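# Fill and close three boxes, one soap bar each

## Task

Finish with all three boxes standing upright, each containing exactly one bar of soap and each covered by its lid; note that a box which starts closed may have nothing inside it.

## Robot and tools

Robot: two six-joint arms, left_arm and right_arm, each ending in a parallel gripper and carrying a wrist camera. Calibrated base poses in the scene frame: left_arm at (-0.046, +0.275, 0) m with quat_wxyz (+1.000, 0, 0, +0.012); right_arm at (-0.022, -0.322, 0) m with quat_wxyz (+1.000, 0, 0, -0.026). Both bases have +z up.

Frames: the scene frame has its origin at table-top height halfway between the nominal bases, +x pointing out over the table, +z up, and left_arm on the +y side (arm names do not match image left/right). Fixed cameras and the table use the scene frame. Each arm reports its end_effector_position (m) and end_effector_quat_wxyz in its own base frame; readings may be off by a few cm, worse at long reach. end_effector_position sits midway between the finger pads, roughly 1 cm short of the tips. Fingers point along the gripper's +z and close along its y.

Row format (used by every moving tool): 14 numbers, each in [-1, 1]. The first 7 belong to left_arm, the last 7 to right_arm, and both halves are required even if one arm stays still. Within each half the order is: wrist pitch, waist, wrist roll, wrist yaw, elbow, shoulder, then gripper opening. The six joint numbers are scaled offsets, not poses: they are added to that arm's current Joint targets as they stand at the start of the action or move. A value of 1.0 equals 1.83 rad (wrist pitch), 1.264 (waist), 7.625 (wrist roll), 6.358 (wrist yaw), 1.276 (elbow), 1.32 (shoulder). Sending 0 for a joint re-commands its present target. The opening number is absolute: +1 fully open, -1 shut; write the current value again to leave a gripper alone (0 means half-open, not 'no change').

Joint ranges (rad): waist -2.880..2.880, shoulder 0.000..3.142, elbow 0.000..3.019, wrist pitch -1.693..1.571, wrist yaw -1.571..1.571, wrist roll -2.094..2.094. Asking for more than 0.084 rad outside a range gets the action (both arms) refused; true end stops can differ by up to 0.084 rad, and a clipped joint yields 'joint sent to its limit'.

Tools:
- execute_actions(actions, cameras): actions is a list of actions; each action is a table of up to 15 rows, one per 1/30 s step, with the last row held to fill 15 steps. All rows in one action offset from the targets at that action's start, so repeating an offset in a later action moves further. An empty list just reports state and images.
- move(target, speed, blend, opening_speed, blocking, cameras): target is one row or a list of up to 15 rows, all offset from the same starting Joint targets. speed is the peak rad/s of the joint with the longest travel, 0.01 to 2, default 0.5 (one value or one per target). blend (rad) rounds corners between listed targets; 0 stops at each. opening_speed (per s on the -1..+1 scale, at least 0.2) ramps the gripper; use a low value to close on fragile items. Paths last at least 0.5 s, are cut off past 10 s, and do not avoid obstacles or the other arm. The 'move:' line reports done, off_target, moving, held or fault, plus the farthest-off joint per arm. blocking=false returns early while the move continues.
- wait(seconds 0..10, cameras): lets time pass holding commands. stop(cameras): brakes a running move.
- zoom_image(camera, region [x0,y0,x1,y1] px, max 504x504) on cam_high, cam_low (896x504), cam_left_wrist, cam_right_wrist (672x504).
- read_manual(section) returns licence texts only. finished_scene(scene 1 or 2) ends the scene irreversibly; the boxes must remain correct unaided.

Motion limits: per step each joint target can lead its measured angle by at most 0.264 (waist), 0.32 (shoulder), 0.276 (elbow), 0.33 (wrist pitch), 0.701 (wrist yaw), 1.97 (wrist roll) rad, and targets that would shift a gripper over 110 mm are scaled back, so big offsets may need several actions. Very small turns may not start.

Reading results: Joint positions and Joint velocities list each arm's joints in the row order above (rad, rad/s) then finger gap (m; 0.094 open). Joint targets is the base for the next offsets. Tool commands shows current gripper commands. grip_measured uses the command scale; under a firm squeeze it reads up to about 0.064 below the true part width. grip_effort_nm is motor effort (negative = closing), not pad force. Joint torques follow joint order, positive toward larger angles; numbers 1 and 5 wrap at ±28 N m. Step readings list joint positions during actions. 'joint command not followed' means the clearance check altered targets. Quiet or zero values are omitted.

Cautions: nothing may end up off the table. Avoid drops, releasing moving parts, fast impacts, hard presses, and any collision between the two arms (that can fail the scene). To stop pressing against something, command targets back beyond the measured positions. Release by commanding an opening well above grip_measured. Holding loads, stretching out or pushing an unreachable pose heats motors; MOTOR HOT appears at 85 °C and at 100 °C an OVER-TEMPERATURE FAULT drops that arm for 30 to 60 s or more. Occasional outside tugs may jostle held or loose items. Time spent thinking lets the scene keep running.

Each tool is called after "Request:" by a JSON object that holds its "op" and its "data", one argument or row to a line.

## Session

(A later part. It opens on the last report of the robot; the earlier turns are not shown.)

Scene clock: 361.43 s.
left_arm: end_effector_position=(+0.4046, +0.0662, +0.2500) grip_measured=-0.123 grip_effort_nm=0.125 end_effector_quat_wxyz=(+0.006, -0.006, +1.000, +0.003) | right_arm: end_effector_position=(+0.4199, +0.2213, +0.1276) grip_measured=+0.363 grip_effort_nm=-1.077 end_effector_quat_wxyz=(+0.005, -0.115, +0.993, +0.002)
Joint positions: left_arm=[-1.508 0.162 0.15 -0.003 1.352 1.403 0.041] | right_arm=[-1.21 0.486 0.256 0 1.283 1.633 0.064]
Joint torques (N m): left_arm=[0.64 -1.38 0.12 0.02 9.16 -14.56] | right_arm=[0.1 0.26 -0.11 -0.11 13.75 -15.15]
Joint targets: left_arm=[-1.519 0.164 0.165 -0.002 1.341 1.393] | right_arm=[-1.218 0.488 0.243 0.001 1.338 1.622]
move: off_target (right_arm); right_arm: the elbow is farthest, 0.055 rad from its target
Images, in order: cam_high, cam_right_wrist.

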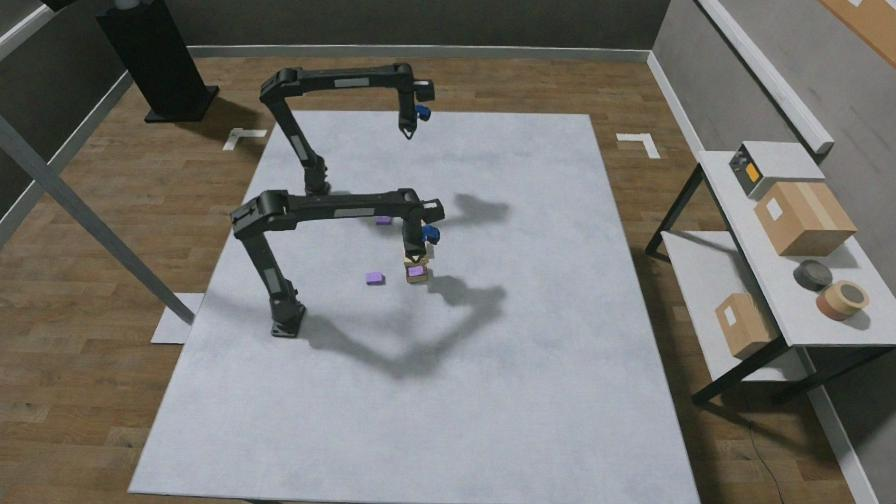

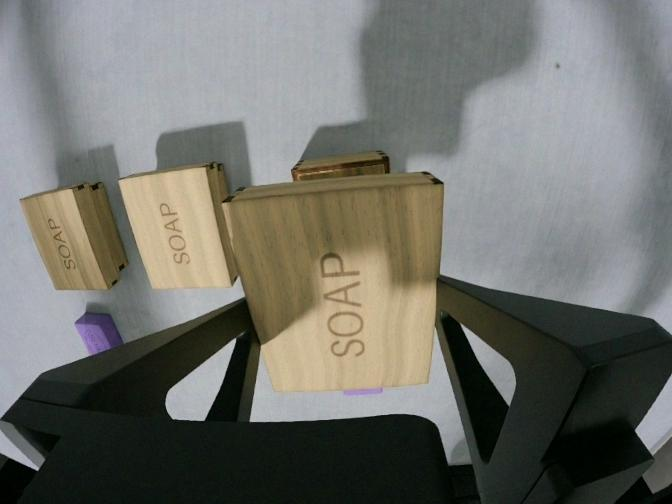

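Request:
{"op": "move", "data": {
  "target": [
    [0,0,0,0,0,0,-0.12,0.0093,-0.0111,0,0,-0.0541,0.025,0.2],
    [0,0,0,0,0,0,-0.12,0.0959,-0.0111,0,0,-0.123,0.077,0.2]
  ],
  "speed": [0.1,0.12],
  "cameras": ["cam_low","cam_right_wrist"]
}}

Request:
{"op": "zoom_image", "data": {
  "camera": "cam_right_wrist",
  "region": [200, 120, 470, 220]
}}

Request:
{"op": "zoom_image", "data": {
  "camera": "cam_low",
  "region": [500, 230, 600, 310]
}}

Scene clock: 379.03 s.
left_arm: end_effector_position=(+0.4046, +0.0662, +0.2500) grip_measured=-0.123 grip_effort_nm=0.134 end_effector_quat_wxyz=(+0.006, -0.005, +1.000, +0.003) | right_arm: end_effector_position=(+0.4199, +0.2187, +0.0640) grip_measured=+0.363 grip_effort_nm=-1.077 end_effector_quat_wxyz=(+0.003, -0.112, +0.994, +0.001)
Joint positions: left_arm=[-1.508 0.162 0.151 -0.003 1.352 1.403 0.041] | right_arm=[-1.052 0.481 0.256 0 1.19 1.702 0.064]
Joint torques (N m): left_arm=[0.65 -1.44 0.11 0.01 9.16 -14.68] | right_arm=[0.73 -0.56 -0.11 -0.11 7.72 -13.22]
Joint targets: left_arm=[-1.519 0.164 0.166 -0.002 1.341 1.393] | right_arm=[-1.043 0.474 0.243 0.001 1.181 1.723]
move: done
Images, in order: cam_low, cam_right_wrist.

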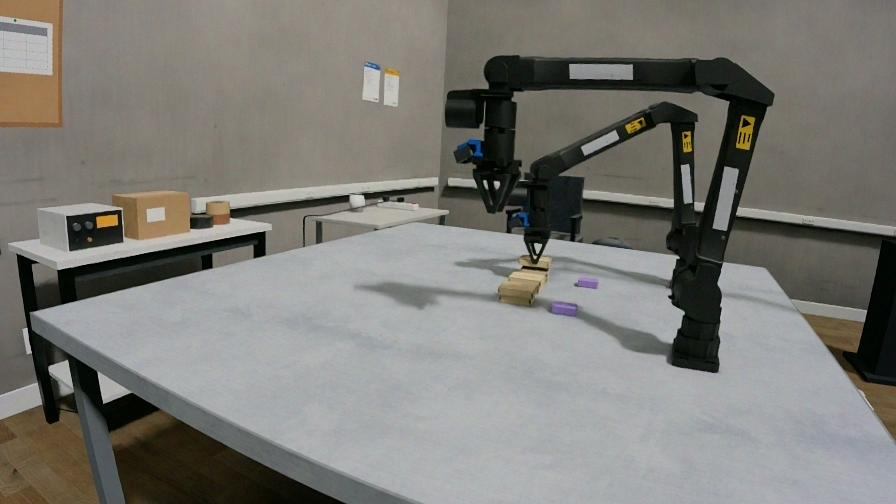

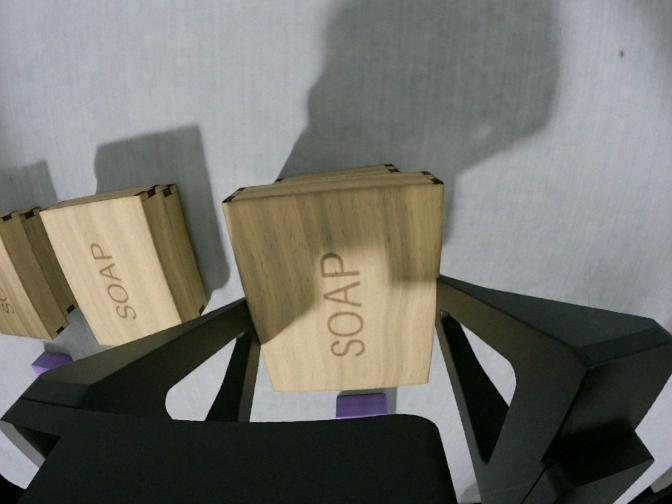

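Scaled by 1.867 from the camera's 672x504 image, which has a finer 960x720 frame.

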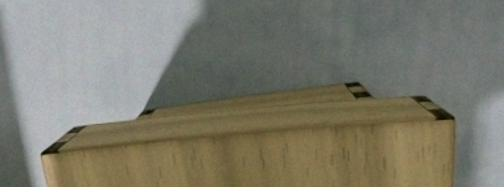

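Scaled by 5.040 from the camera's 896x504 image, which has a finer 1280x720 frame.

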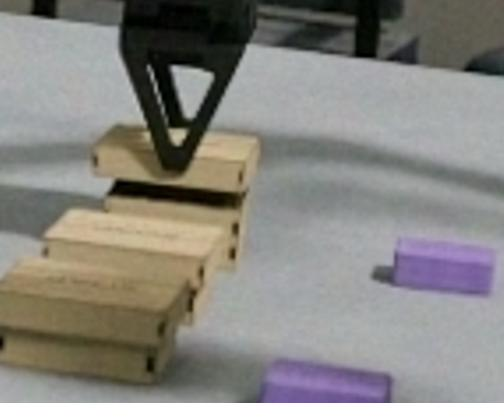

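Request:
{"op": "move", "data": {
  "target": [
    [0,0,0,0,0,0,-0.12,-0.0256,0.0134,-0.0055,0,0.0568,-0.0417,0.2],
    [0,0,0,0,0,0,-0.12,0.0014,0.0134,-0.0055,0,-0.0067,-0.0043,0.2]
  ],
  "speed": 0.1,
  "cameras": ["cam_low","cam_right_wrist"]
}}

Request:
{"op": "zoom_image", "data": {
  "camera": "cam_right_wrist",
  "region": [200, 120, 470, 220]
}}

Request:
{"op": "zoom_image", "data": {
  "camera": "cam_low",
  "region": [500, 230, 600, 310]
}}

Scene clock: 425.03 s.
left_arm: end_effector_position=(+0.4046, +0.0662, +0.2500) grip_measured=-0.123 grip_effort_nm=0.139 end_effector_quat_wxyz=(+0.006, -0.005, +1.000, +0.003) | right_arm: end_effector_position=(+0.4168, +0.2187, +0.0637) grip_measured=+0.363 grip_effort_nm=-1.067 end_effector_quat_wxyz=(+0.003, -0.134, +0.991, +0.001)
Joint positions: left_arm=[-1.508 0.162 0.151 -0.003 1.352 1.403 0.041] | right_arm=[-1.049 0.484 0.214 0 1.182 1.697 0.064]
Joint torques (N m): left_arm=[0.66 -1.44 0.1 0.01 9.16 -14.68] | right_arm=[0.72 0.73 -0.11 -0.11 7.71 -12.57]
Joint targets: left_arm=[-1.519 0.164 0.165 -0.002 1.341 1.393] | right_arm=[-1.040 0.491 0.201 0.001 1.172 1.718]
move: done
Images, in order: cam_low, cam_right_wrist.

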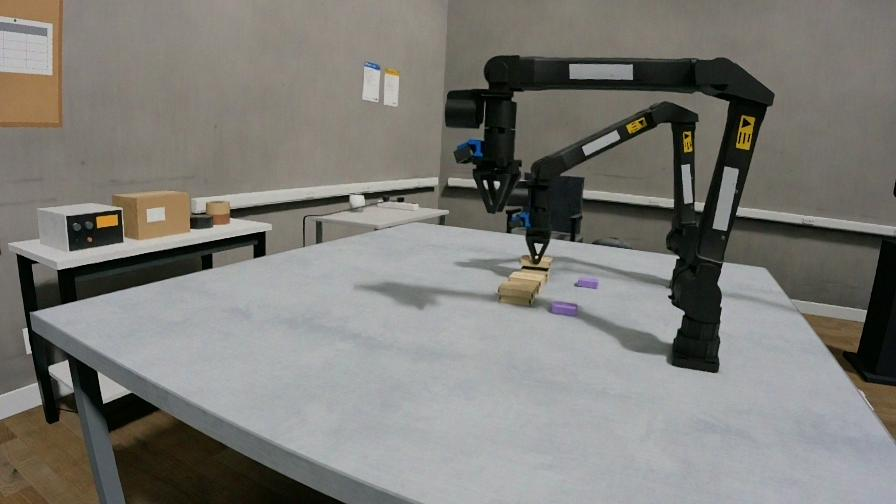

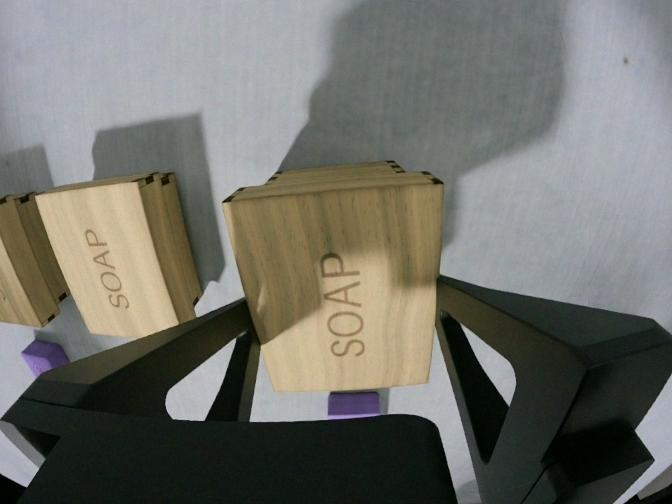

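Scaled by 1.867 from the camera's 672x504 image, which has a finer 960x720 frame.

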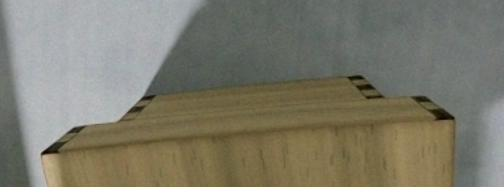

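Scaled by 5.040 from the camera's 896x504 image, which has a finer 1280x720 frame.

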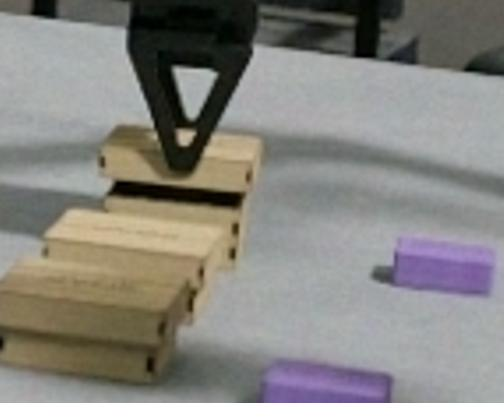

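Request:
{"op": "move", "data": {
  "target": [
    [0,0,0,0,0,0,-0.12,0,0.0028,-0.0012,0,0,0,0.2],
    [0,0,0,0,0,0,-0.12,0.023,0.0028,-0.0012,0,-0.0153,0.0161,0.2],
    [0,0,0,0,0,0,-0.12,0.0423,0.0028,-0.0012,0,-0.0274,0.0314,0.2]
  ],
  "speed": 0.05,
  "cameras": ["cam_low","cam_right_wrist"]
}}

Request:
{"op": "zoom_image", "data": {
  "camera": "cam_low",
  "region": [500, 230, 600, 310]
}}

Scene clock: 448.90 s.
left_arm: end_effector_position=(+0.4046, +0.0662, +0.2500) grip_measured=-0.123 grip_effort_nm=0.134 end_effector_quat_wxyz=(+0.006, -0.005, +1.000, +0.003) | right_arm: end_effector_position=(+0.4176, +0.2211, +0.0514) grip_measured=+0.363 grip_effort_nm=-1.082 end_effector_quat_wxyz=(+0.008, -0.141, +0.990, +0.003)
Joint positions: left_arm=[-1.508 0.162 0.151 -0.003 1.352 1.403 0.041] | right_arm=[-1.006 0.488 0.205 0 1.164 1.711 0.064]
Joint torques (N m): left_arm=[0.65 -1.38 0.1 0.02 9.16 -14.62] | right_arm=[2.02 0.67 -0.11 -0.11 6.13 -10.81]
Motor temperatures (°C): left_arm=[27 28 29 28 47 36 30] | right_arm=[30 32 28 30 50 35 33]
Heat: left arm: hottest elbow 47 °C; right arm: hottest elbow 50 °C.
Joint targets: left_arm=[-1.519 0.164 0.165 -0.002 1.341 1.393] | right_arm=[-0.963 0.494 0.192 0.000 1.137 1.759]
move: off_target (right_arm); right_arm: the shoulder is farthest, 0.048 rad from its target
Images, in order: cam_low, cam_right_wrist.

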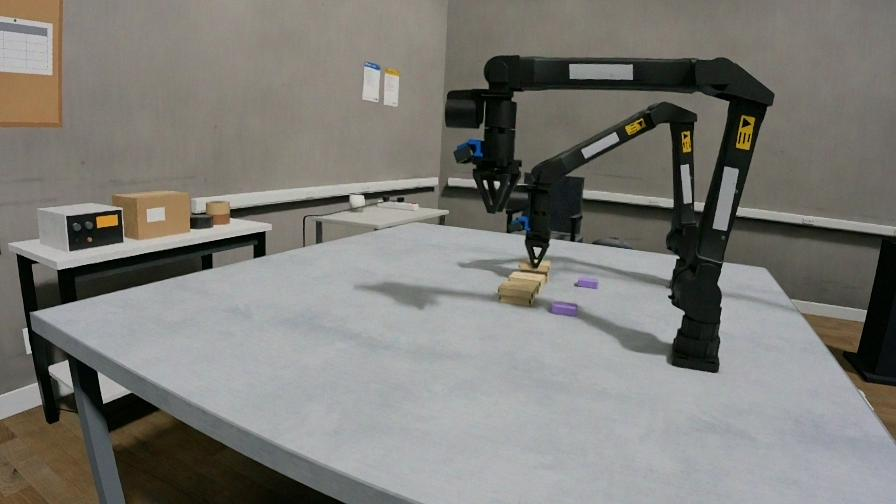

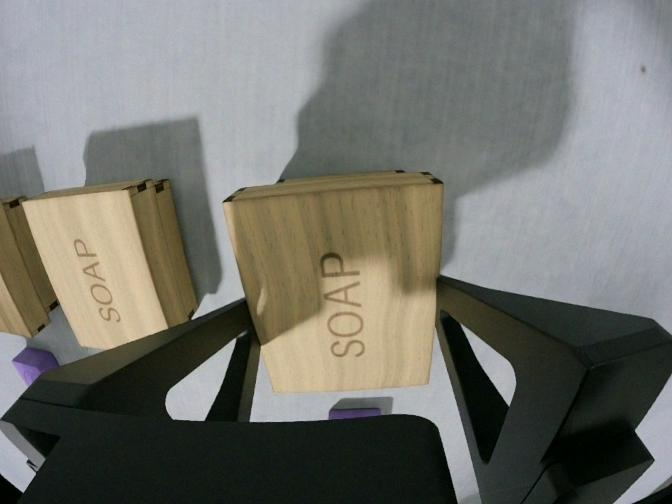

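Scaled by 5.040 from the camera's 896x504 image, which has a finer 1280x720 frame.

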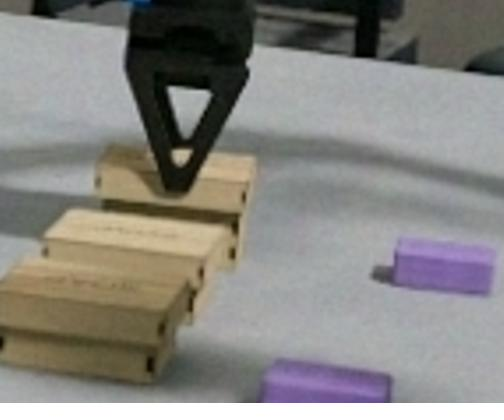

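Request:
{"op": "zoom_image", "data": {
  "camera": "cam_right_wrist",
  "region": [200, 120, 470, 220]
}}

Scaled by 1.867 from the camera's 672x504 image, which has a finer 960x720 frame.

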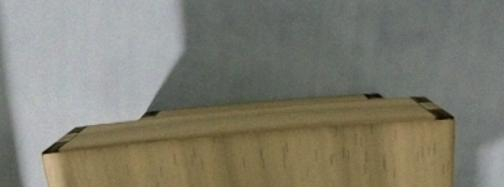

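Request:
{"op": "move", "data": {
  "target": [
    [0,0,0,0,0,0,-0.12,-0.0279,0,0,0,0.0643,-0.0462,0.2],
    [0,0,0,0,0,0,-0.12,-0.0508,0,0,0,0.076,-0.0583,0.2],
    [0,0,0,0,0,0,-0.12,-0.0415,0,0,0,0.0251,-0.0326,0.2],
    [0,0,0,0,0,0,-0.12,-0.0186,0,0,0,0.0094,-0.0167,0.2],
    [0,0,0,0,0,0,-0.12,0.0011,0,0,0,-0.0027,-0.0015,0.2]
  ],
  "speed": [0.1,0.08,0.08,0.05,0.05],
  "cameras": ["cam_low","cam_right_wrist"]
}}

Request:
{"op": "zoom_image", "data": {
  "camera": "cam_low",
  "region": [500, 230, 600, 310]
}}

Request:
{"op": "zoom_image", "data": {
  "camera": "cam_right_wrist",
  "region": [200, 120, 470, 220]
}}

Scene clock: 511.20 s.
left_arm: end_effector_position=(+0.4046, +0.0662, +0.2500) grip_measured=-0.123 grip_effort_nm=0.134 end_effector_quat_wxyz=(+0.006, -0.005, +1.000, +0.003) | right_arm: end_effector_position=(+0.4175, +0.2204, +0.0514) grip_measured=+0.363 grip_effort_nm=-1.072 end_effector_quat_wxyz=(+0.010, -0.141, +0.990, +0.001)
Joint positions: left_arm=[-1.508 0.162 0.151 -0.003 1.352 1.403 0.041] | right_arm=[-1.003 0.488 0.205 0.004 1.161 1.709 0.064]
Joint torques (N m): left_arm=[0.64 -1.44 0.1 0.02 9.17 -14.68] | right_arm=[2.02 0.67 -0.11 -0.33 6.06 -10.75]
Joint targets: left_arm=[-1.519 0.164 0.165 -0.002 1.341 1.393] | right_arm=[-0.961 0.495 0.192 0.000 1.134 1.757]
move: off_target (right_arm); right_arm: the shoulder is farthest, 0.048 rad from its target
Images, in order: cam_low, cam_right_wrist.

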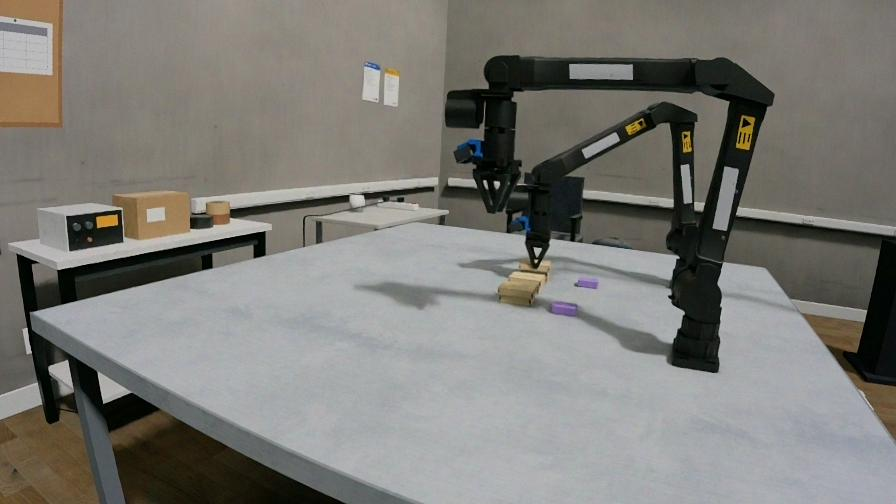

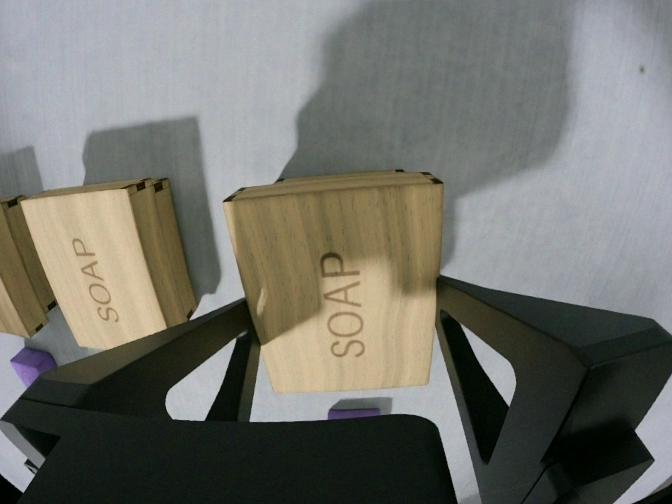

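Scaled by 5.040 from the camera's 896x504 image, which has a finer 1280x720 frame.

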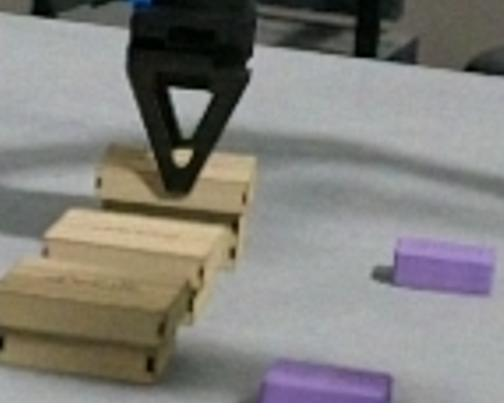

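Scaled by 1.867 from the camera's 672x504 image, which has a finer 960x720 frame.

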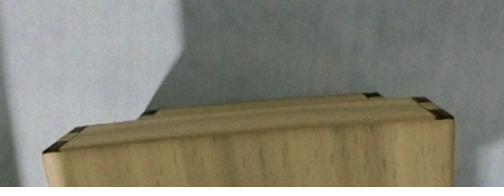

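Request:
{"op": "move", "data": {
  "target": [
    [0,0,0,0,0,0,-0.12,-0.0273,0,0,0,0.0643,-0.0462,0.2],
    [0,0,0,0,0,0,-0.12,-0.0508,-0.0131,0,0,0.0729,-0.0598,0.2],
    [0,0,0,0,0,0,-0.12,-0.0413,-0.0131,0,0,0.0219,-0.0344,0.2],
    [0,0,0,0,0,0,-0.12,-0.0184,-0.0131,0,0,0.0063,-0.0185,0.2],
    [0,0,0,0,0,0,-0.12,0.0013,-0.0131,0,0,-0.0056,-0.0033,0.2]
  ],
  "speed": [0.1,0.08,0.08,0.05,0.05],
  "cameras": ["cam_low","cam_right_wrist"]
}}

Request:
{"op": "zoom_image", "data": {
  "camera": "cam_low",
  "region": [500, 230, 600, 310]
}}

Request:
{"op": "zoom_image", "data": {
  "camera": "cam_right_wrist",
  "region": [200, 120, 470, 220]
}}

Scene clock: 555.77 s.
left_arm: end_effector_position=(+0.4046, +0.0662, +0.2500) grip_measured=-0.123 grip_effort_nm=0.134 end_effector_quat_wxyz=(+0.006, -0.005, +1.000, +0.003) | right_arm: end_effector_position=(+0.4195, +0.2199, +0.0488) grip_measured=+0.363 grip_effort_nm=-1.082 end_effector_quat_wxyz=(+0.018, -0.139, +0.990, +0.005)
Joint positions: left_arm=[-1.508 0.162 0.151 -0.003 1.352 1.403 0.041] | right_arm=[-0.976 0.484 0.205 0.002 1.149 1.707 0.064]
Joint torques (N m): left_arm=[0.64 -1.44 0.11 0.01 9.16 -14.62] | right_arm=[1.11 -0.5 -0.11 -0.23 6.43 -10.87]
Joint targets: left_arm=[-1.519 0.164 0.165 -0.002 1.341 1.393] | right_arm=[-0.959 0.478 0.192 0.000 1.126 1.753]
move: off_target (right_arm); right_arm: the shoulder is farthest, 0.046 rad from its target
Images, in order: cam_low, cam_right_wrist.

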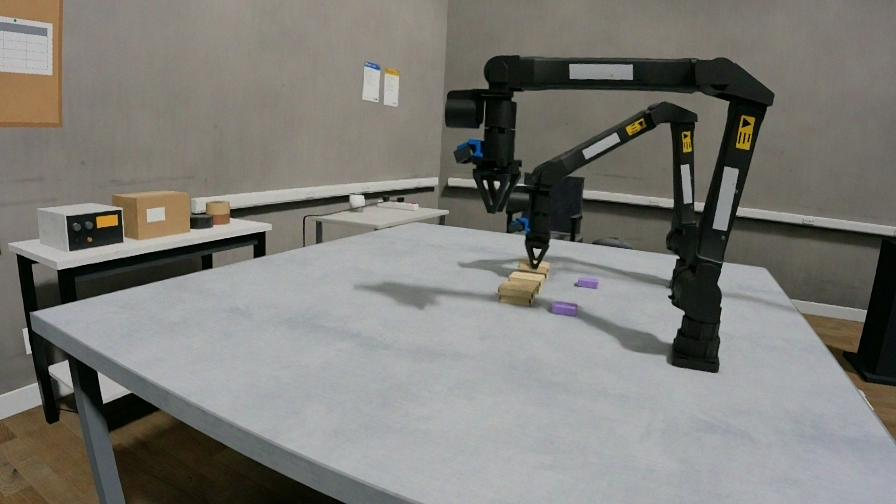

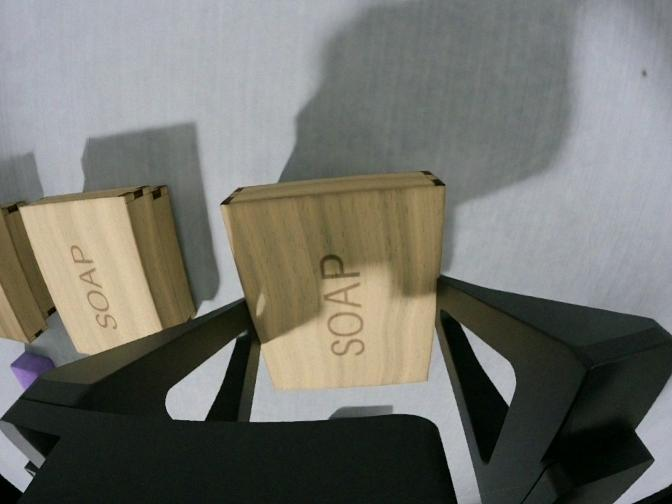

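Scaled by 5.040 from the camera's 896x504 image, which has a finer 1280x720 frame.

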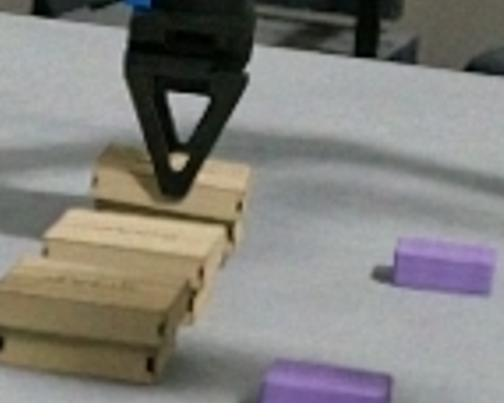

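Scaled by 1.867 from the camera's 672x504 image, which has a finer 960x720 frame.

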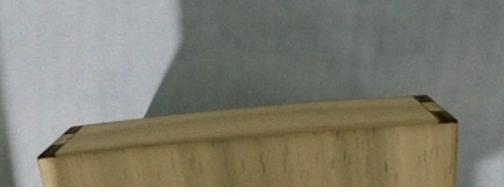

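Request:
{"op": "move", "data": {
  "target": [
    [0,0,0,0,0,0,-0.12,-0.0137,0,0,0,0.0611,-0.0447,0.2],
    [0,0,0,0,0,0,-0.12,-0.0689,0,0,0,0.098,-0.0629,0.2],
    [0,0,0,0,0,0,-0.12,-0.0443,0,0,0,0.0361,-0.0265,0.2]
  ],
  "speed": [0.08,0.1,0.1],
  "cameras": ["cam_low","cam_right_wrist"]
}}

Request:
{"op": "zoom_image", "data": {
  "camera": "cam_low",
  "region": [500, 230, 600, 310]
}}

Request:
{"op": "zoom_image", "data": {
  "camera": "cam_right_wrist",
  "region": [200, 120, 470, 220]
}}

Scene clock: 604.83 s.
left_arm: end_effector_position=(+0.4046, +0.0662, +0.2500) grip_measured=-0.123 grip_effort_nm=0.134 end_effector_quat_wxyz=(+0.006, -0.005, +1.000, +0.003) | right_arm: end_effector_position=(+0.4172, +0.2186, +0.0636) grip_measured=+0.363 grip_effort_nm=-1.067 end_effector_quat_wxyz=(+0.004, -0.139, +0.990, +0.000)
Joint positions: left_arm=[-1.508 0.162 0.151 -0.003 1.352 1.403 0.041] | right_arm=[-1.049 0.484 0.205 0.002 1.182 1.697 0.064]
Joint torques (N m): left_arm=[0.66 -1.38 0.1 0.02 9.17 -14.68] | right_arm=[0.7 -0.5 -0.11 -0.22 7.71 -12.92]
Joint targets: left_arm=[-1.519 0.164 0.165 -0.002 1.341 1.393] | right_arm=[-1.040 0.478 0.192 0.000 1.173 1.717]
move: done
Images, in order: cam_low, cam_right_wrist.

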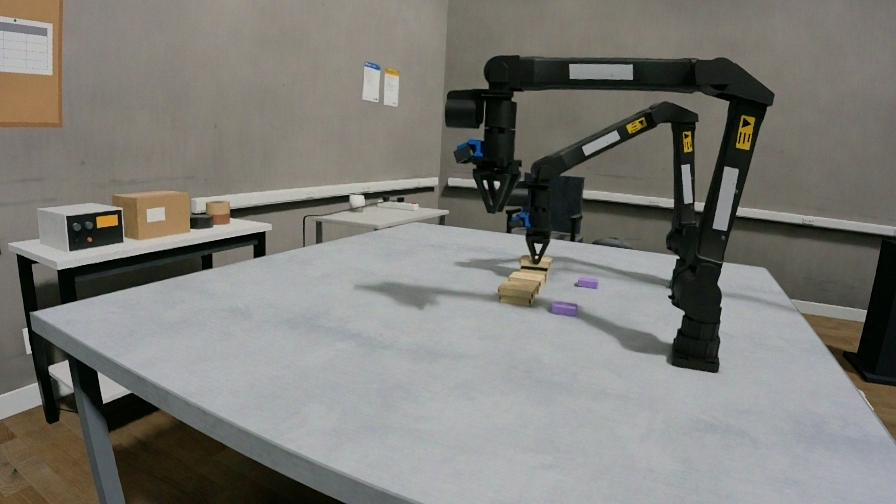

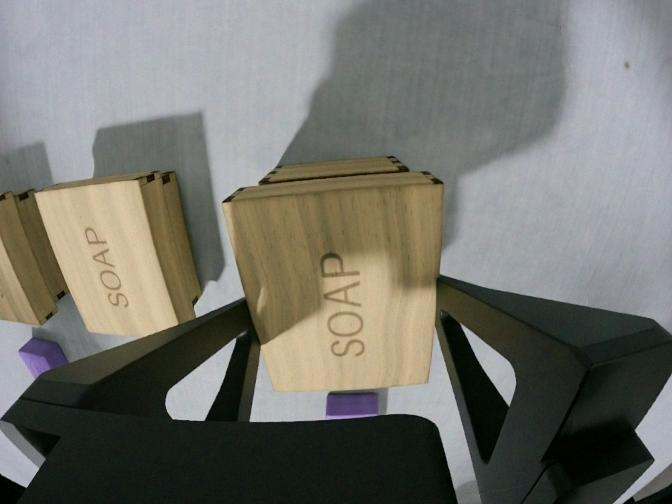

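Scaled by 5.040 from the camera's 896x504 image, which has a finer 1280x720 frame.

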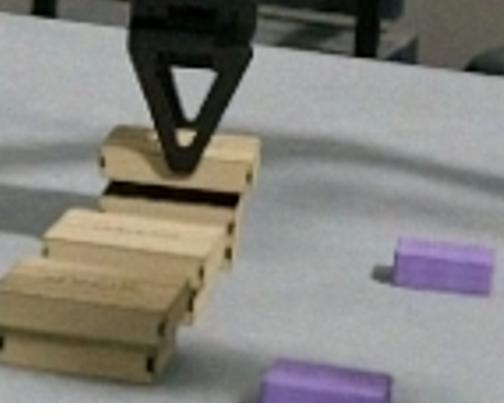

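Scaled by 1.867 from the camera's 672x504 image, which has a finer 960x720 frame.

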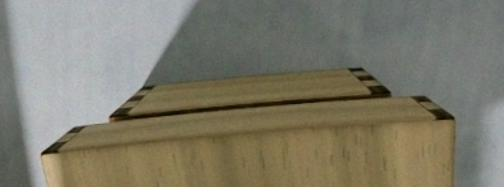

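Request:
{"op": "move", "data": {
  "target": [
    [0,0,0,0,0,0,-0.12,-0.0246,0,0,0,0.0611,-0.0356,0.2],
    [0,0,0,0,0,0,-0.12,-0.0013,0,0,0,0.0053,0.0034,0.2]
  ],
  "speed": 0.1,
  "cameras": ["cam_right_wrist","cam_low"]
}}

Request:
{"op": "zoom_image", "data": {
  "camera": "cam_right_wrist",
  "region": [200, 120, 470, 220]
}}

Request:
{"op": "zoom_image", "data": {
  "camera": "cam_low",
  "region": [260, 200, 460, 312]
}}

Scene clock: 683.13 s.
left_arm: end_effector_position=(+0.4046, +0.0662, +0.2500) grip_measured=-0.123 grip_effort_nm=0.134 end_effector_quat_wxyz=(+0.006, -0.005, +1.000, +0.003) | right_arm: end_effector_position=(+0.4193, +0.2197, +0.0646) grip_measured=+0.363 grip_effort_nm=-1.072 end_effector_quat_wxyz=(+0.004, -0.139, +0.990, +0.001)
Joint positions: left_arm=[-1.508 0.162 0.151 -0.003 1.352 1.403 0.041] | right_arm=[-1.051 0.484 0.205 0.002 1.19 1.7 0.064]
Joint torques (N m): left_arm=[0.65 -1.38 0.1 0.01 9.16 -14.62] | right_arm=[0.66 -0.5 -0.11 -0.22 7.65 -12.98]
Joint targets: left_arm=[-1.519 0.164 0.165 -0.002 1.341 1.393] | right_arm=[-1.042 0.478 0.192 0.000 1.179 1.722]
move: done
Images, in order: cam_low, cam_right_wrist.

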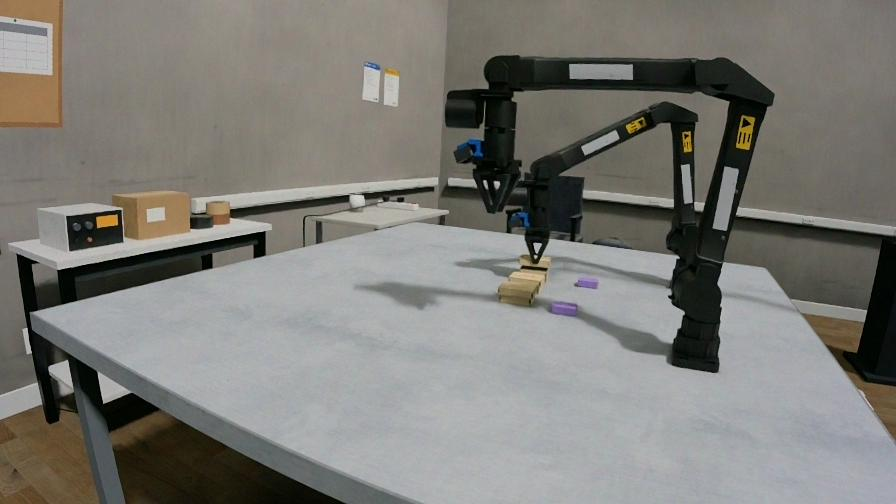

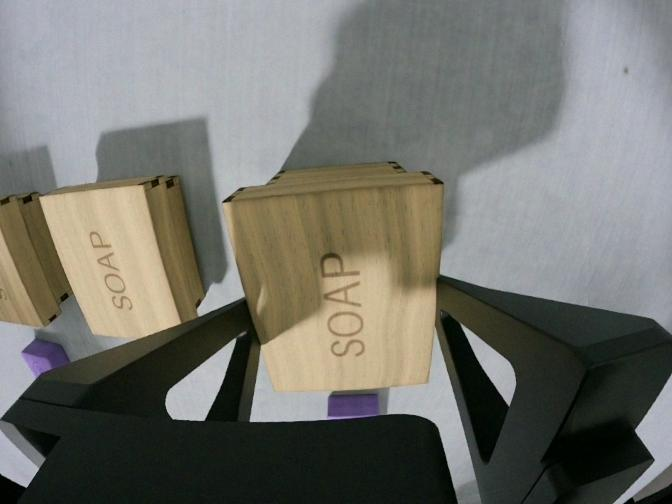

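Scaled by 1.867 from the camera's 672x504 image, which has a finer 960x720 frame.

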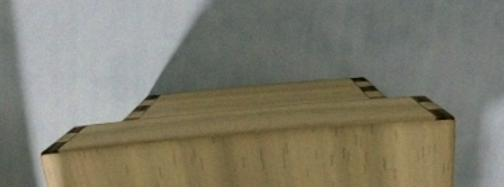

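Scaled by 2.520 from the camera's 896x504 image, which has a finer 1280x720 frame.

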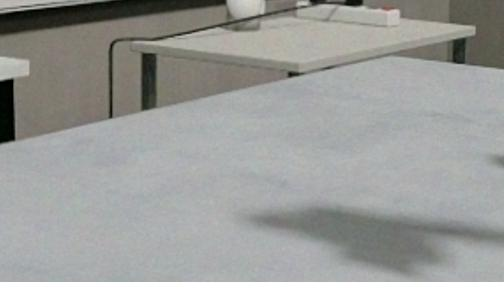

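Request:
{"op": "move", "data": {
  "target": [
    [0,0,0,0,0,0,-0.12,0.0231,0,0,0,-0.0168,0.0156,0.2],
    [0,0,0,0,0,0,-0.12,0.0425,0,0,0,-0.029,0.0308,0.2]
  ],
  "speed": 0.05,
  "blend": 0.01,
  "cameras": ["cam_right_wrist","cam_low"]
}}

Request:
{"op": "zoom_image", "data": {
  "camera": "cam_right_wrist",
  "region": [200, 120, 470, 220]
}}

Request:
{"op": "zoom_image", "data": {
  "camera": "cam_low",
  "region": [480, 240, 600, 320]
}}

Scene clock: 703.63 s.
left_arm: end_effector_position=(+0.4046, +0.0662, +0.2500) grip_measured=-0.123 grip_effort_nm=0.139 end_effector_quat_wxyz=(+0.006, -0.005, +1.000, +0.003) | right_arm: end_effector_position=(+0.4192, +0.2198, +0.0373) grip_measured=+0.363 grip_effort_nm=-1.077 end_effector_quat_wxyz=(+0.006, -0.139, +0.990, +0.001)
Joint positions: left_arm=[-1.508 0.162 0.151 -0.003 1.352 1.403 0.041] | right_arm=[-0.978 0.484 0.205 0.001 1.155 1.736 0.064]
Joint torques (N m): left_arm=[0.65 -1.38 0.1 0.01 9.14 -14.68] | right_arm=[0.92 -0.44 -0.11 -0.19 7.08 -13.1]
Joint targets: left_arm=[-1.519 0.164 0.165 -0.002 1.341 1.393] | right_arm=[-0.964 0.478 0.192 0.000 1.142 1.763]
move: done
Images, in order: cam_low, cam_right_wrist.

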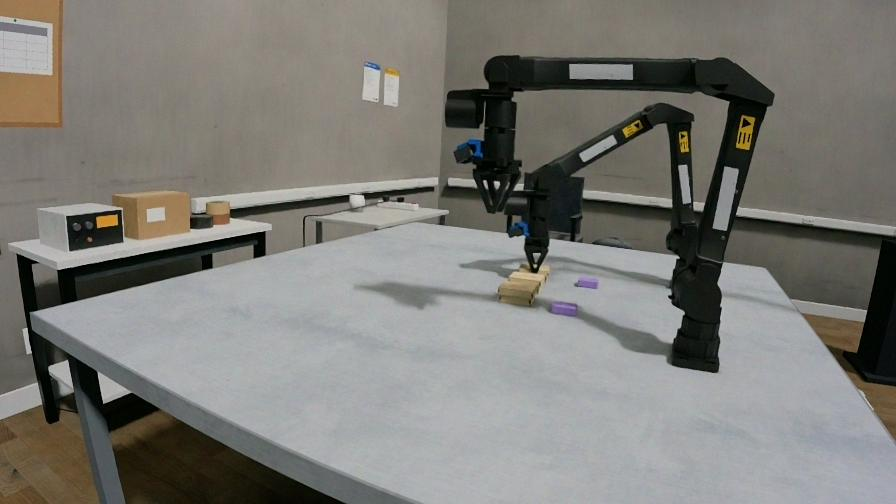

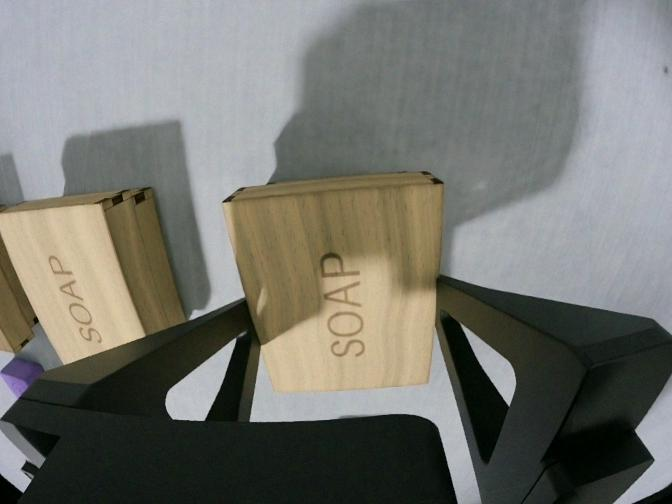

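Scaled by 1.867 from the camera's 672x504 image, which has a finer 960x720 frame.

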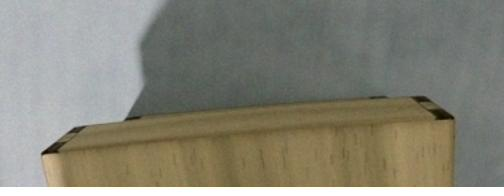

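Scaled by 4.200 from the camera's 896x504 image, which has a finer 1280x720 frame.

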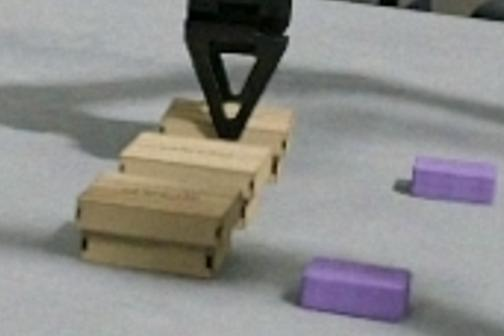

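Request:
{"op": "move", "data": {
  "target": [
    [0,0,0,0,0,0,-0.12,0,0,0,0,0,0,0.45],
    [0,0,0,0,0,0,-0.12,-0.012,0,0,0,0.0533,-0.0303,0.45],
    [0,0,0,0,0,0,-0.12,-0.0787,0,0,0,0.0964,-0.0727,0.45],
    [0,0,0,0,0,0,-0.12,-0.1388,0,0,0,0.1513,-0.1083,0.45],
    [0,0,0,0,0,0,-0.12,-0.17,0.1804,0.0509,0,0.2806,0.0053,0.8]
  ],
  "speed": [0.1,0.06,0.2,0.25,0.4],
  "blend": [0,0.005,0.02,0.02,0],
  "opening_speed": 0.3
}}

Scene clock: 741.57 s.
left_arm: end_effector_position=(+0.4046, +0.0662, +0.2500) grip_measured=-0.123 grip_effort_nm=0.134 end_effector_quat_wxyz=(+0.006, -0.005, +1.000, +0.003) | right_arm: end_effector_position=(+0.3957, +0.3365, +0.1321) grip_measured=+0.797 grip_effort_nm=0.046 end_effector_quat_wxyz=(+0.001, -0.069, +0.998, +0.000)
Joint positions: left_arm=[-1.508 0.162 0.151 -0.003 1.352 1.403 0.041] | right_arm=[-1.268 0.706 0.567 0.001 1.443 1.746 0.084]
Joint torques (N m): left_arm=[0.64 -1.49 0.1 0.01 9.16 -14.62] | right_arm=[0.09 0.09 0.13 -0.15 14.11 -14.21]
Joint targets: left_arm=[-1.519 0.164 0.165 -0.002 1.341 1.393] | right_arm=[-1.275 0.706 0.580 0.001 1.500 1.770]
move: off_target (right_arm); target 5's new numbers were sent with right_arm's elbow 0.057 rad from that target; right_arm: the elbow is farthest, 0.057 rad from its target

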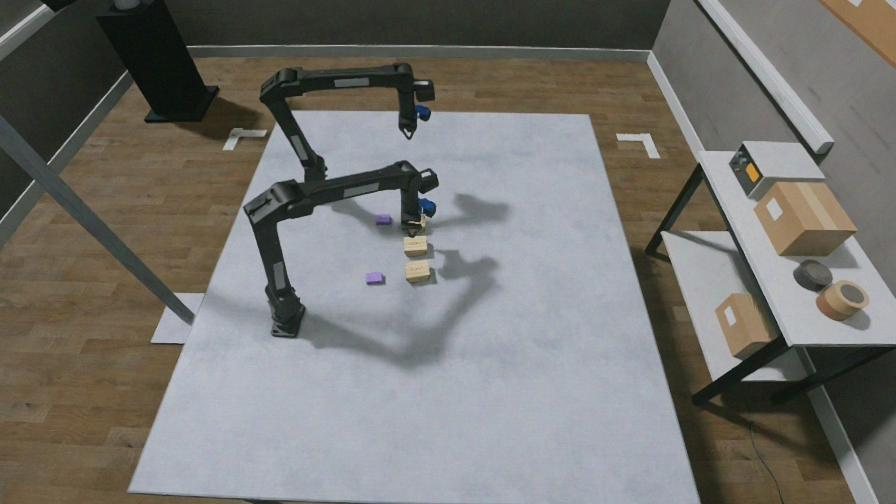

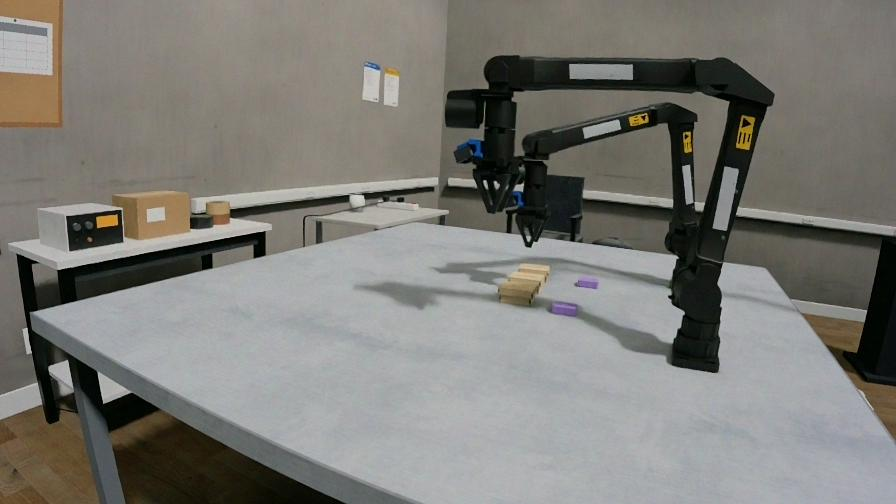

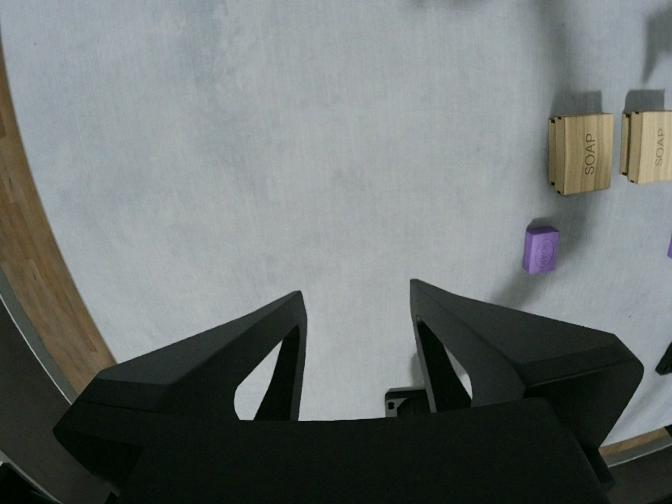

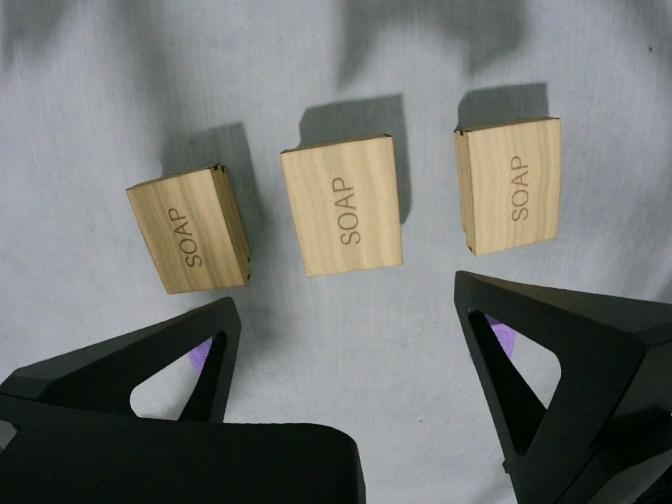

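Request:
{"op": "move", "data": {
  "target": [0,0,0,0,0,0,-0.12,0.083,-0.0127,-0.0136,0,-0.1061,0.0429,0.8],
  "speed": 0.2,
  "cameras": ["cam_right_wrist"]
}}

Scene clock: 764.10 s.
left_arm: end_effector_position=(+0.4046, +0.0662, +0.2500) grip_measured=-0.123 grip_effort_nm=0.129 end_effector_quat_wxyz=(+0.006, -0.005, +1.000, +0.003) | right_arm: end_effector_position=(+0.4025, +0.3358, +0.0759) grip_measured=+0.798 grip_effort_nm=0.051 end_effector_quat_wxyz=(+0.002, -0.103, +0.995, +0.000)
Joint positions: left_arm=[-1.508 0.162 0.151 -0.003 1.352 1.403 0.041] | right_arm=[-1.133 0.696 0.49 0.001 1.373 1.808 0.084]
Joint torques (N m): left_arm=[0.65 -1.44 0.11 0.02 9.16 -14.68] | right_arm=[0.72 -0.5 -0.09 -0.16 8.14 -15.21]
Motor temperatures (°C): left_arm=[27 28 29 28 46 36 29] | right_arm=[30 32 28 30 56 34 32]
Heat: left arm: hottest elbow 46 °C; right arm: hottest elbow 56 °C.
Joint targets: left_arm=[-1.519 0.164 0.165 -0.002 1.341 1.393] | right_arm=[-1.124 0.690 0.477 0.001 1.365 1.826]
move: done
Images, in order: cam_right_wrist.

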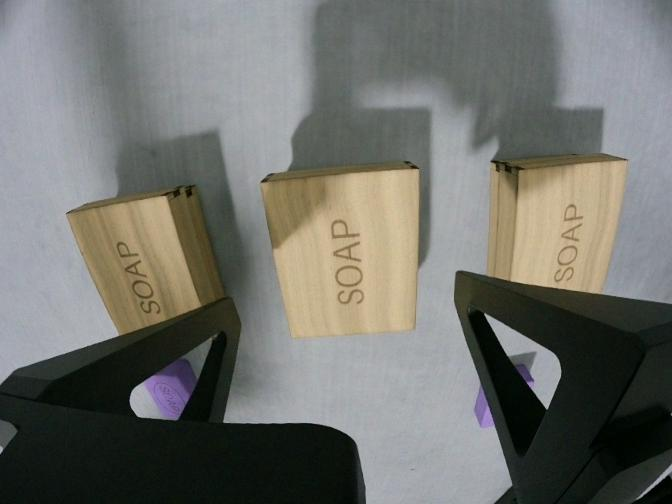

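Request:
{"op": "move", "data": {
  "target": [
    [0,0,0,0,0,0,-0.12,0.0541,0,0,0,-0.0384,0.0379,0.8],
    [0,0,0,0,0,0,-0.12,0.0541,0,0,0,-0.0384,0.0379,0.2],
    [0,0,0,0,0,0,-0.12,0.0443,0,0,0,0.0118,0.0136,0.2],
    [0,0,0,0,0,0,-0.12,-0.023,0,0,0,0.0647,-0.0258,0.2]
  ],
  "speed": [0.1,0.1,0.06,0.1],
  "blend": [0,0,0.005,0],
  "opening_speed": 0.3,
  "cameras": ["cam_right_wrist"]
}}

Request:
{"op": "zoom_image", "data": {
  "camera": "cam_right_wrist",
  "region": [200, 120, 470, 220]
}}

Scene clock: 817.27 s.
left_arm: end_effector_position=(+0.4046, +0.0662, +0.2500) grip_measured=-0.123 grip_effort_nm=0.134 end_effector_quat_wxyz=(+0.006, -0.005, +1.000, +0.003) | right_arm: end_effector_position=(+0.4040, +0.3367, +0.0829) grip_measured=+0.332 grip_effort_nm=-1.077 end_effector_quat_wxyz=(+0.000, -0.103, +0.995, -0.001)
Joint positions: left_arm=[-1.508 0.162 0.151 -0.003 1.352 1.403 0.041] | right_arm=[-1.157 0.696 0.49 0.001 1.393 1.808 0.063]
Joint torques (N m): left_arm=[0.65 -1.38 0.1 0.01 9.17 -14.62] | right_arm=[0.12 -0.5 -0.11 -0.16 13.52 -17.85]
Motor temperatures (°C): left_arm=[27 28 29 28 46 36 29] | right_arm=[30 32 28 30 50 36 31]
Heat: left arm: hottest elbow 46 °C; right arm: hottest elbow 50 °C.
Joint targets: left_arm=[-1.519 0.164 0.165 -0.002 1.341 1.393] | right_arm=[-1.165 0.690 0.477 0.001 1.447 1.792]
move: off_target (right_arm); right_arm: the elbow is farthest, 0.055 rad from its target
Images, in order: cam_right_wrist.

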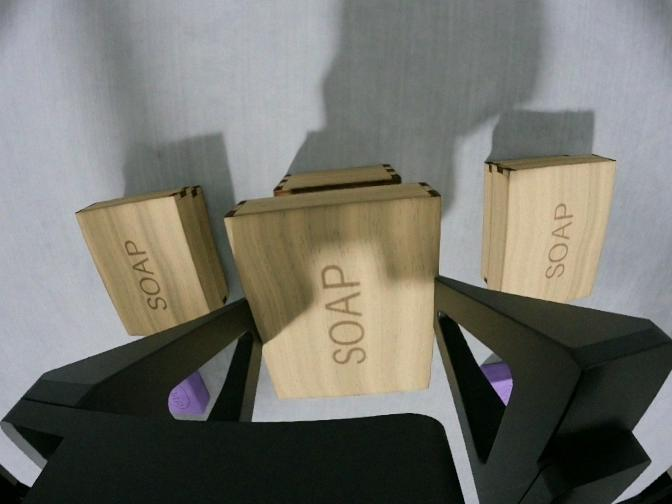

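Scaled by 1.867 from the camera's 672x504 image, which has a finer 960x720 frame.

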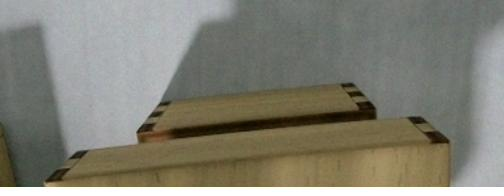

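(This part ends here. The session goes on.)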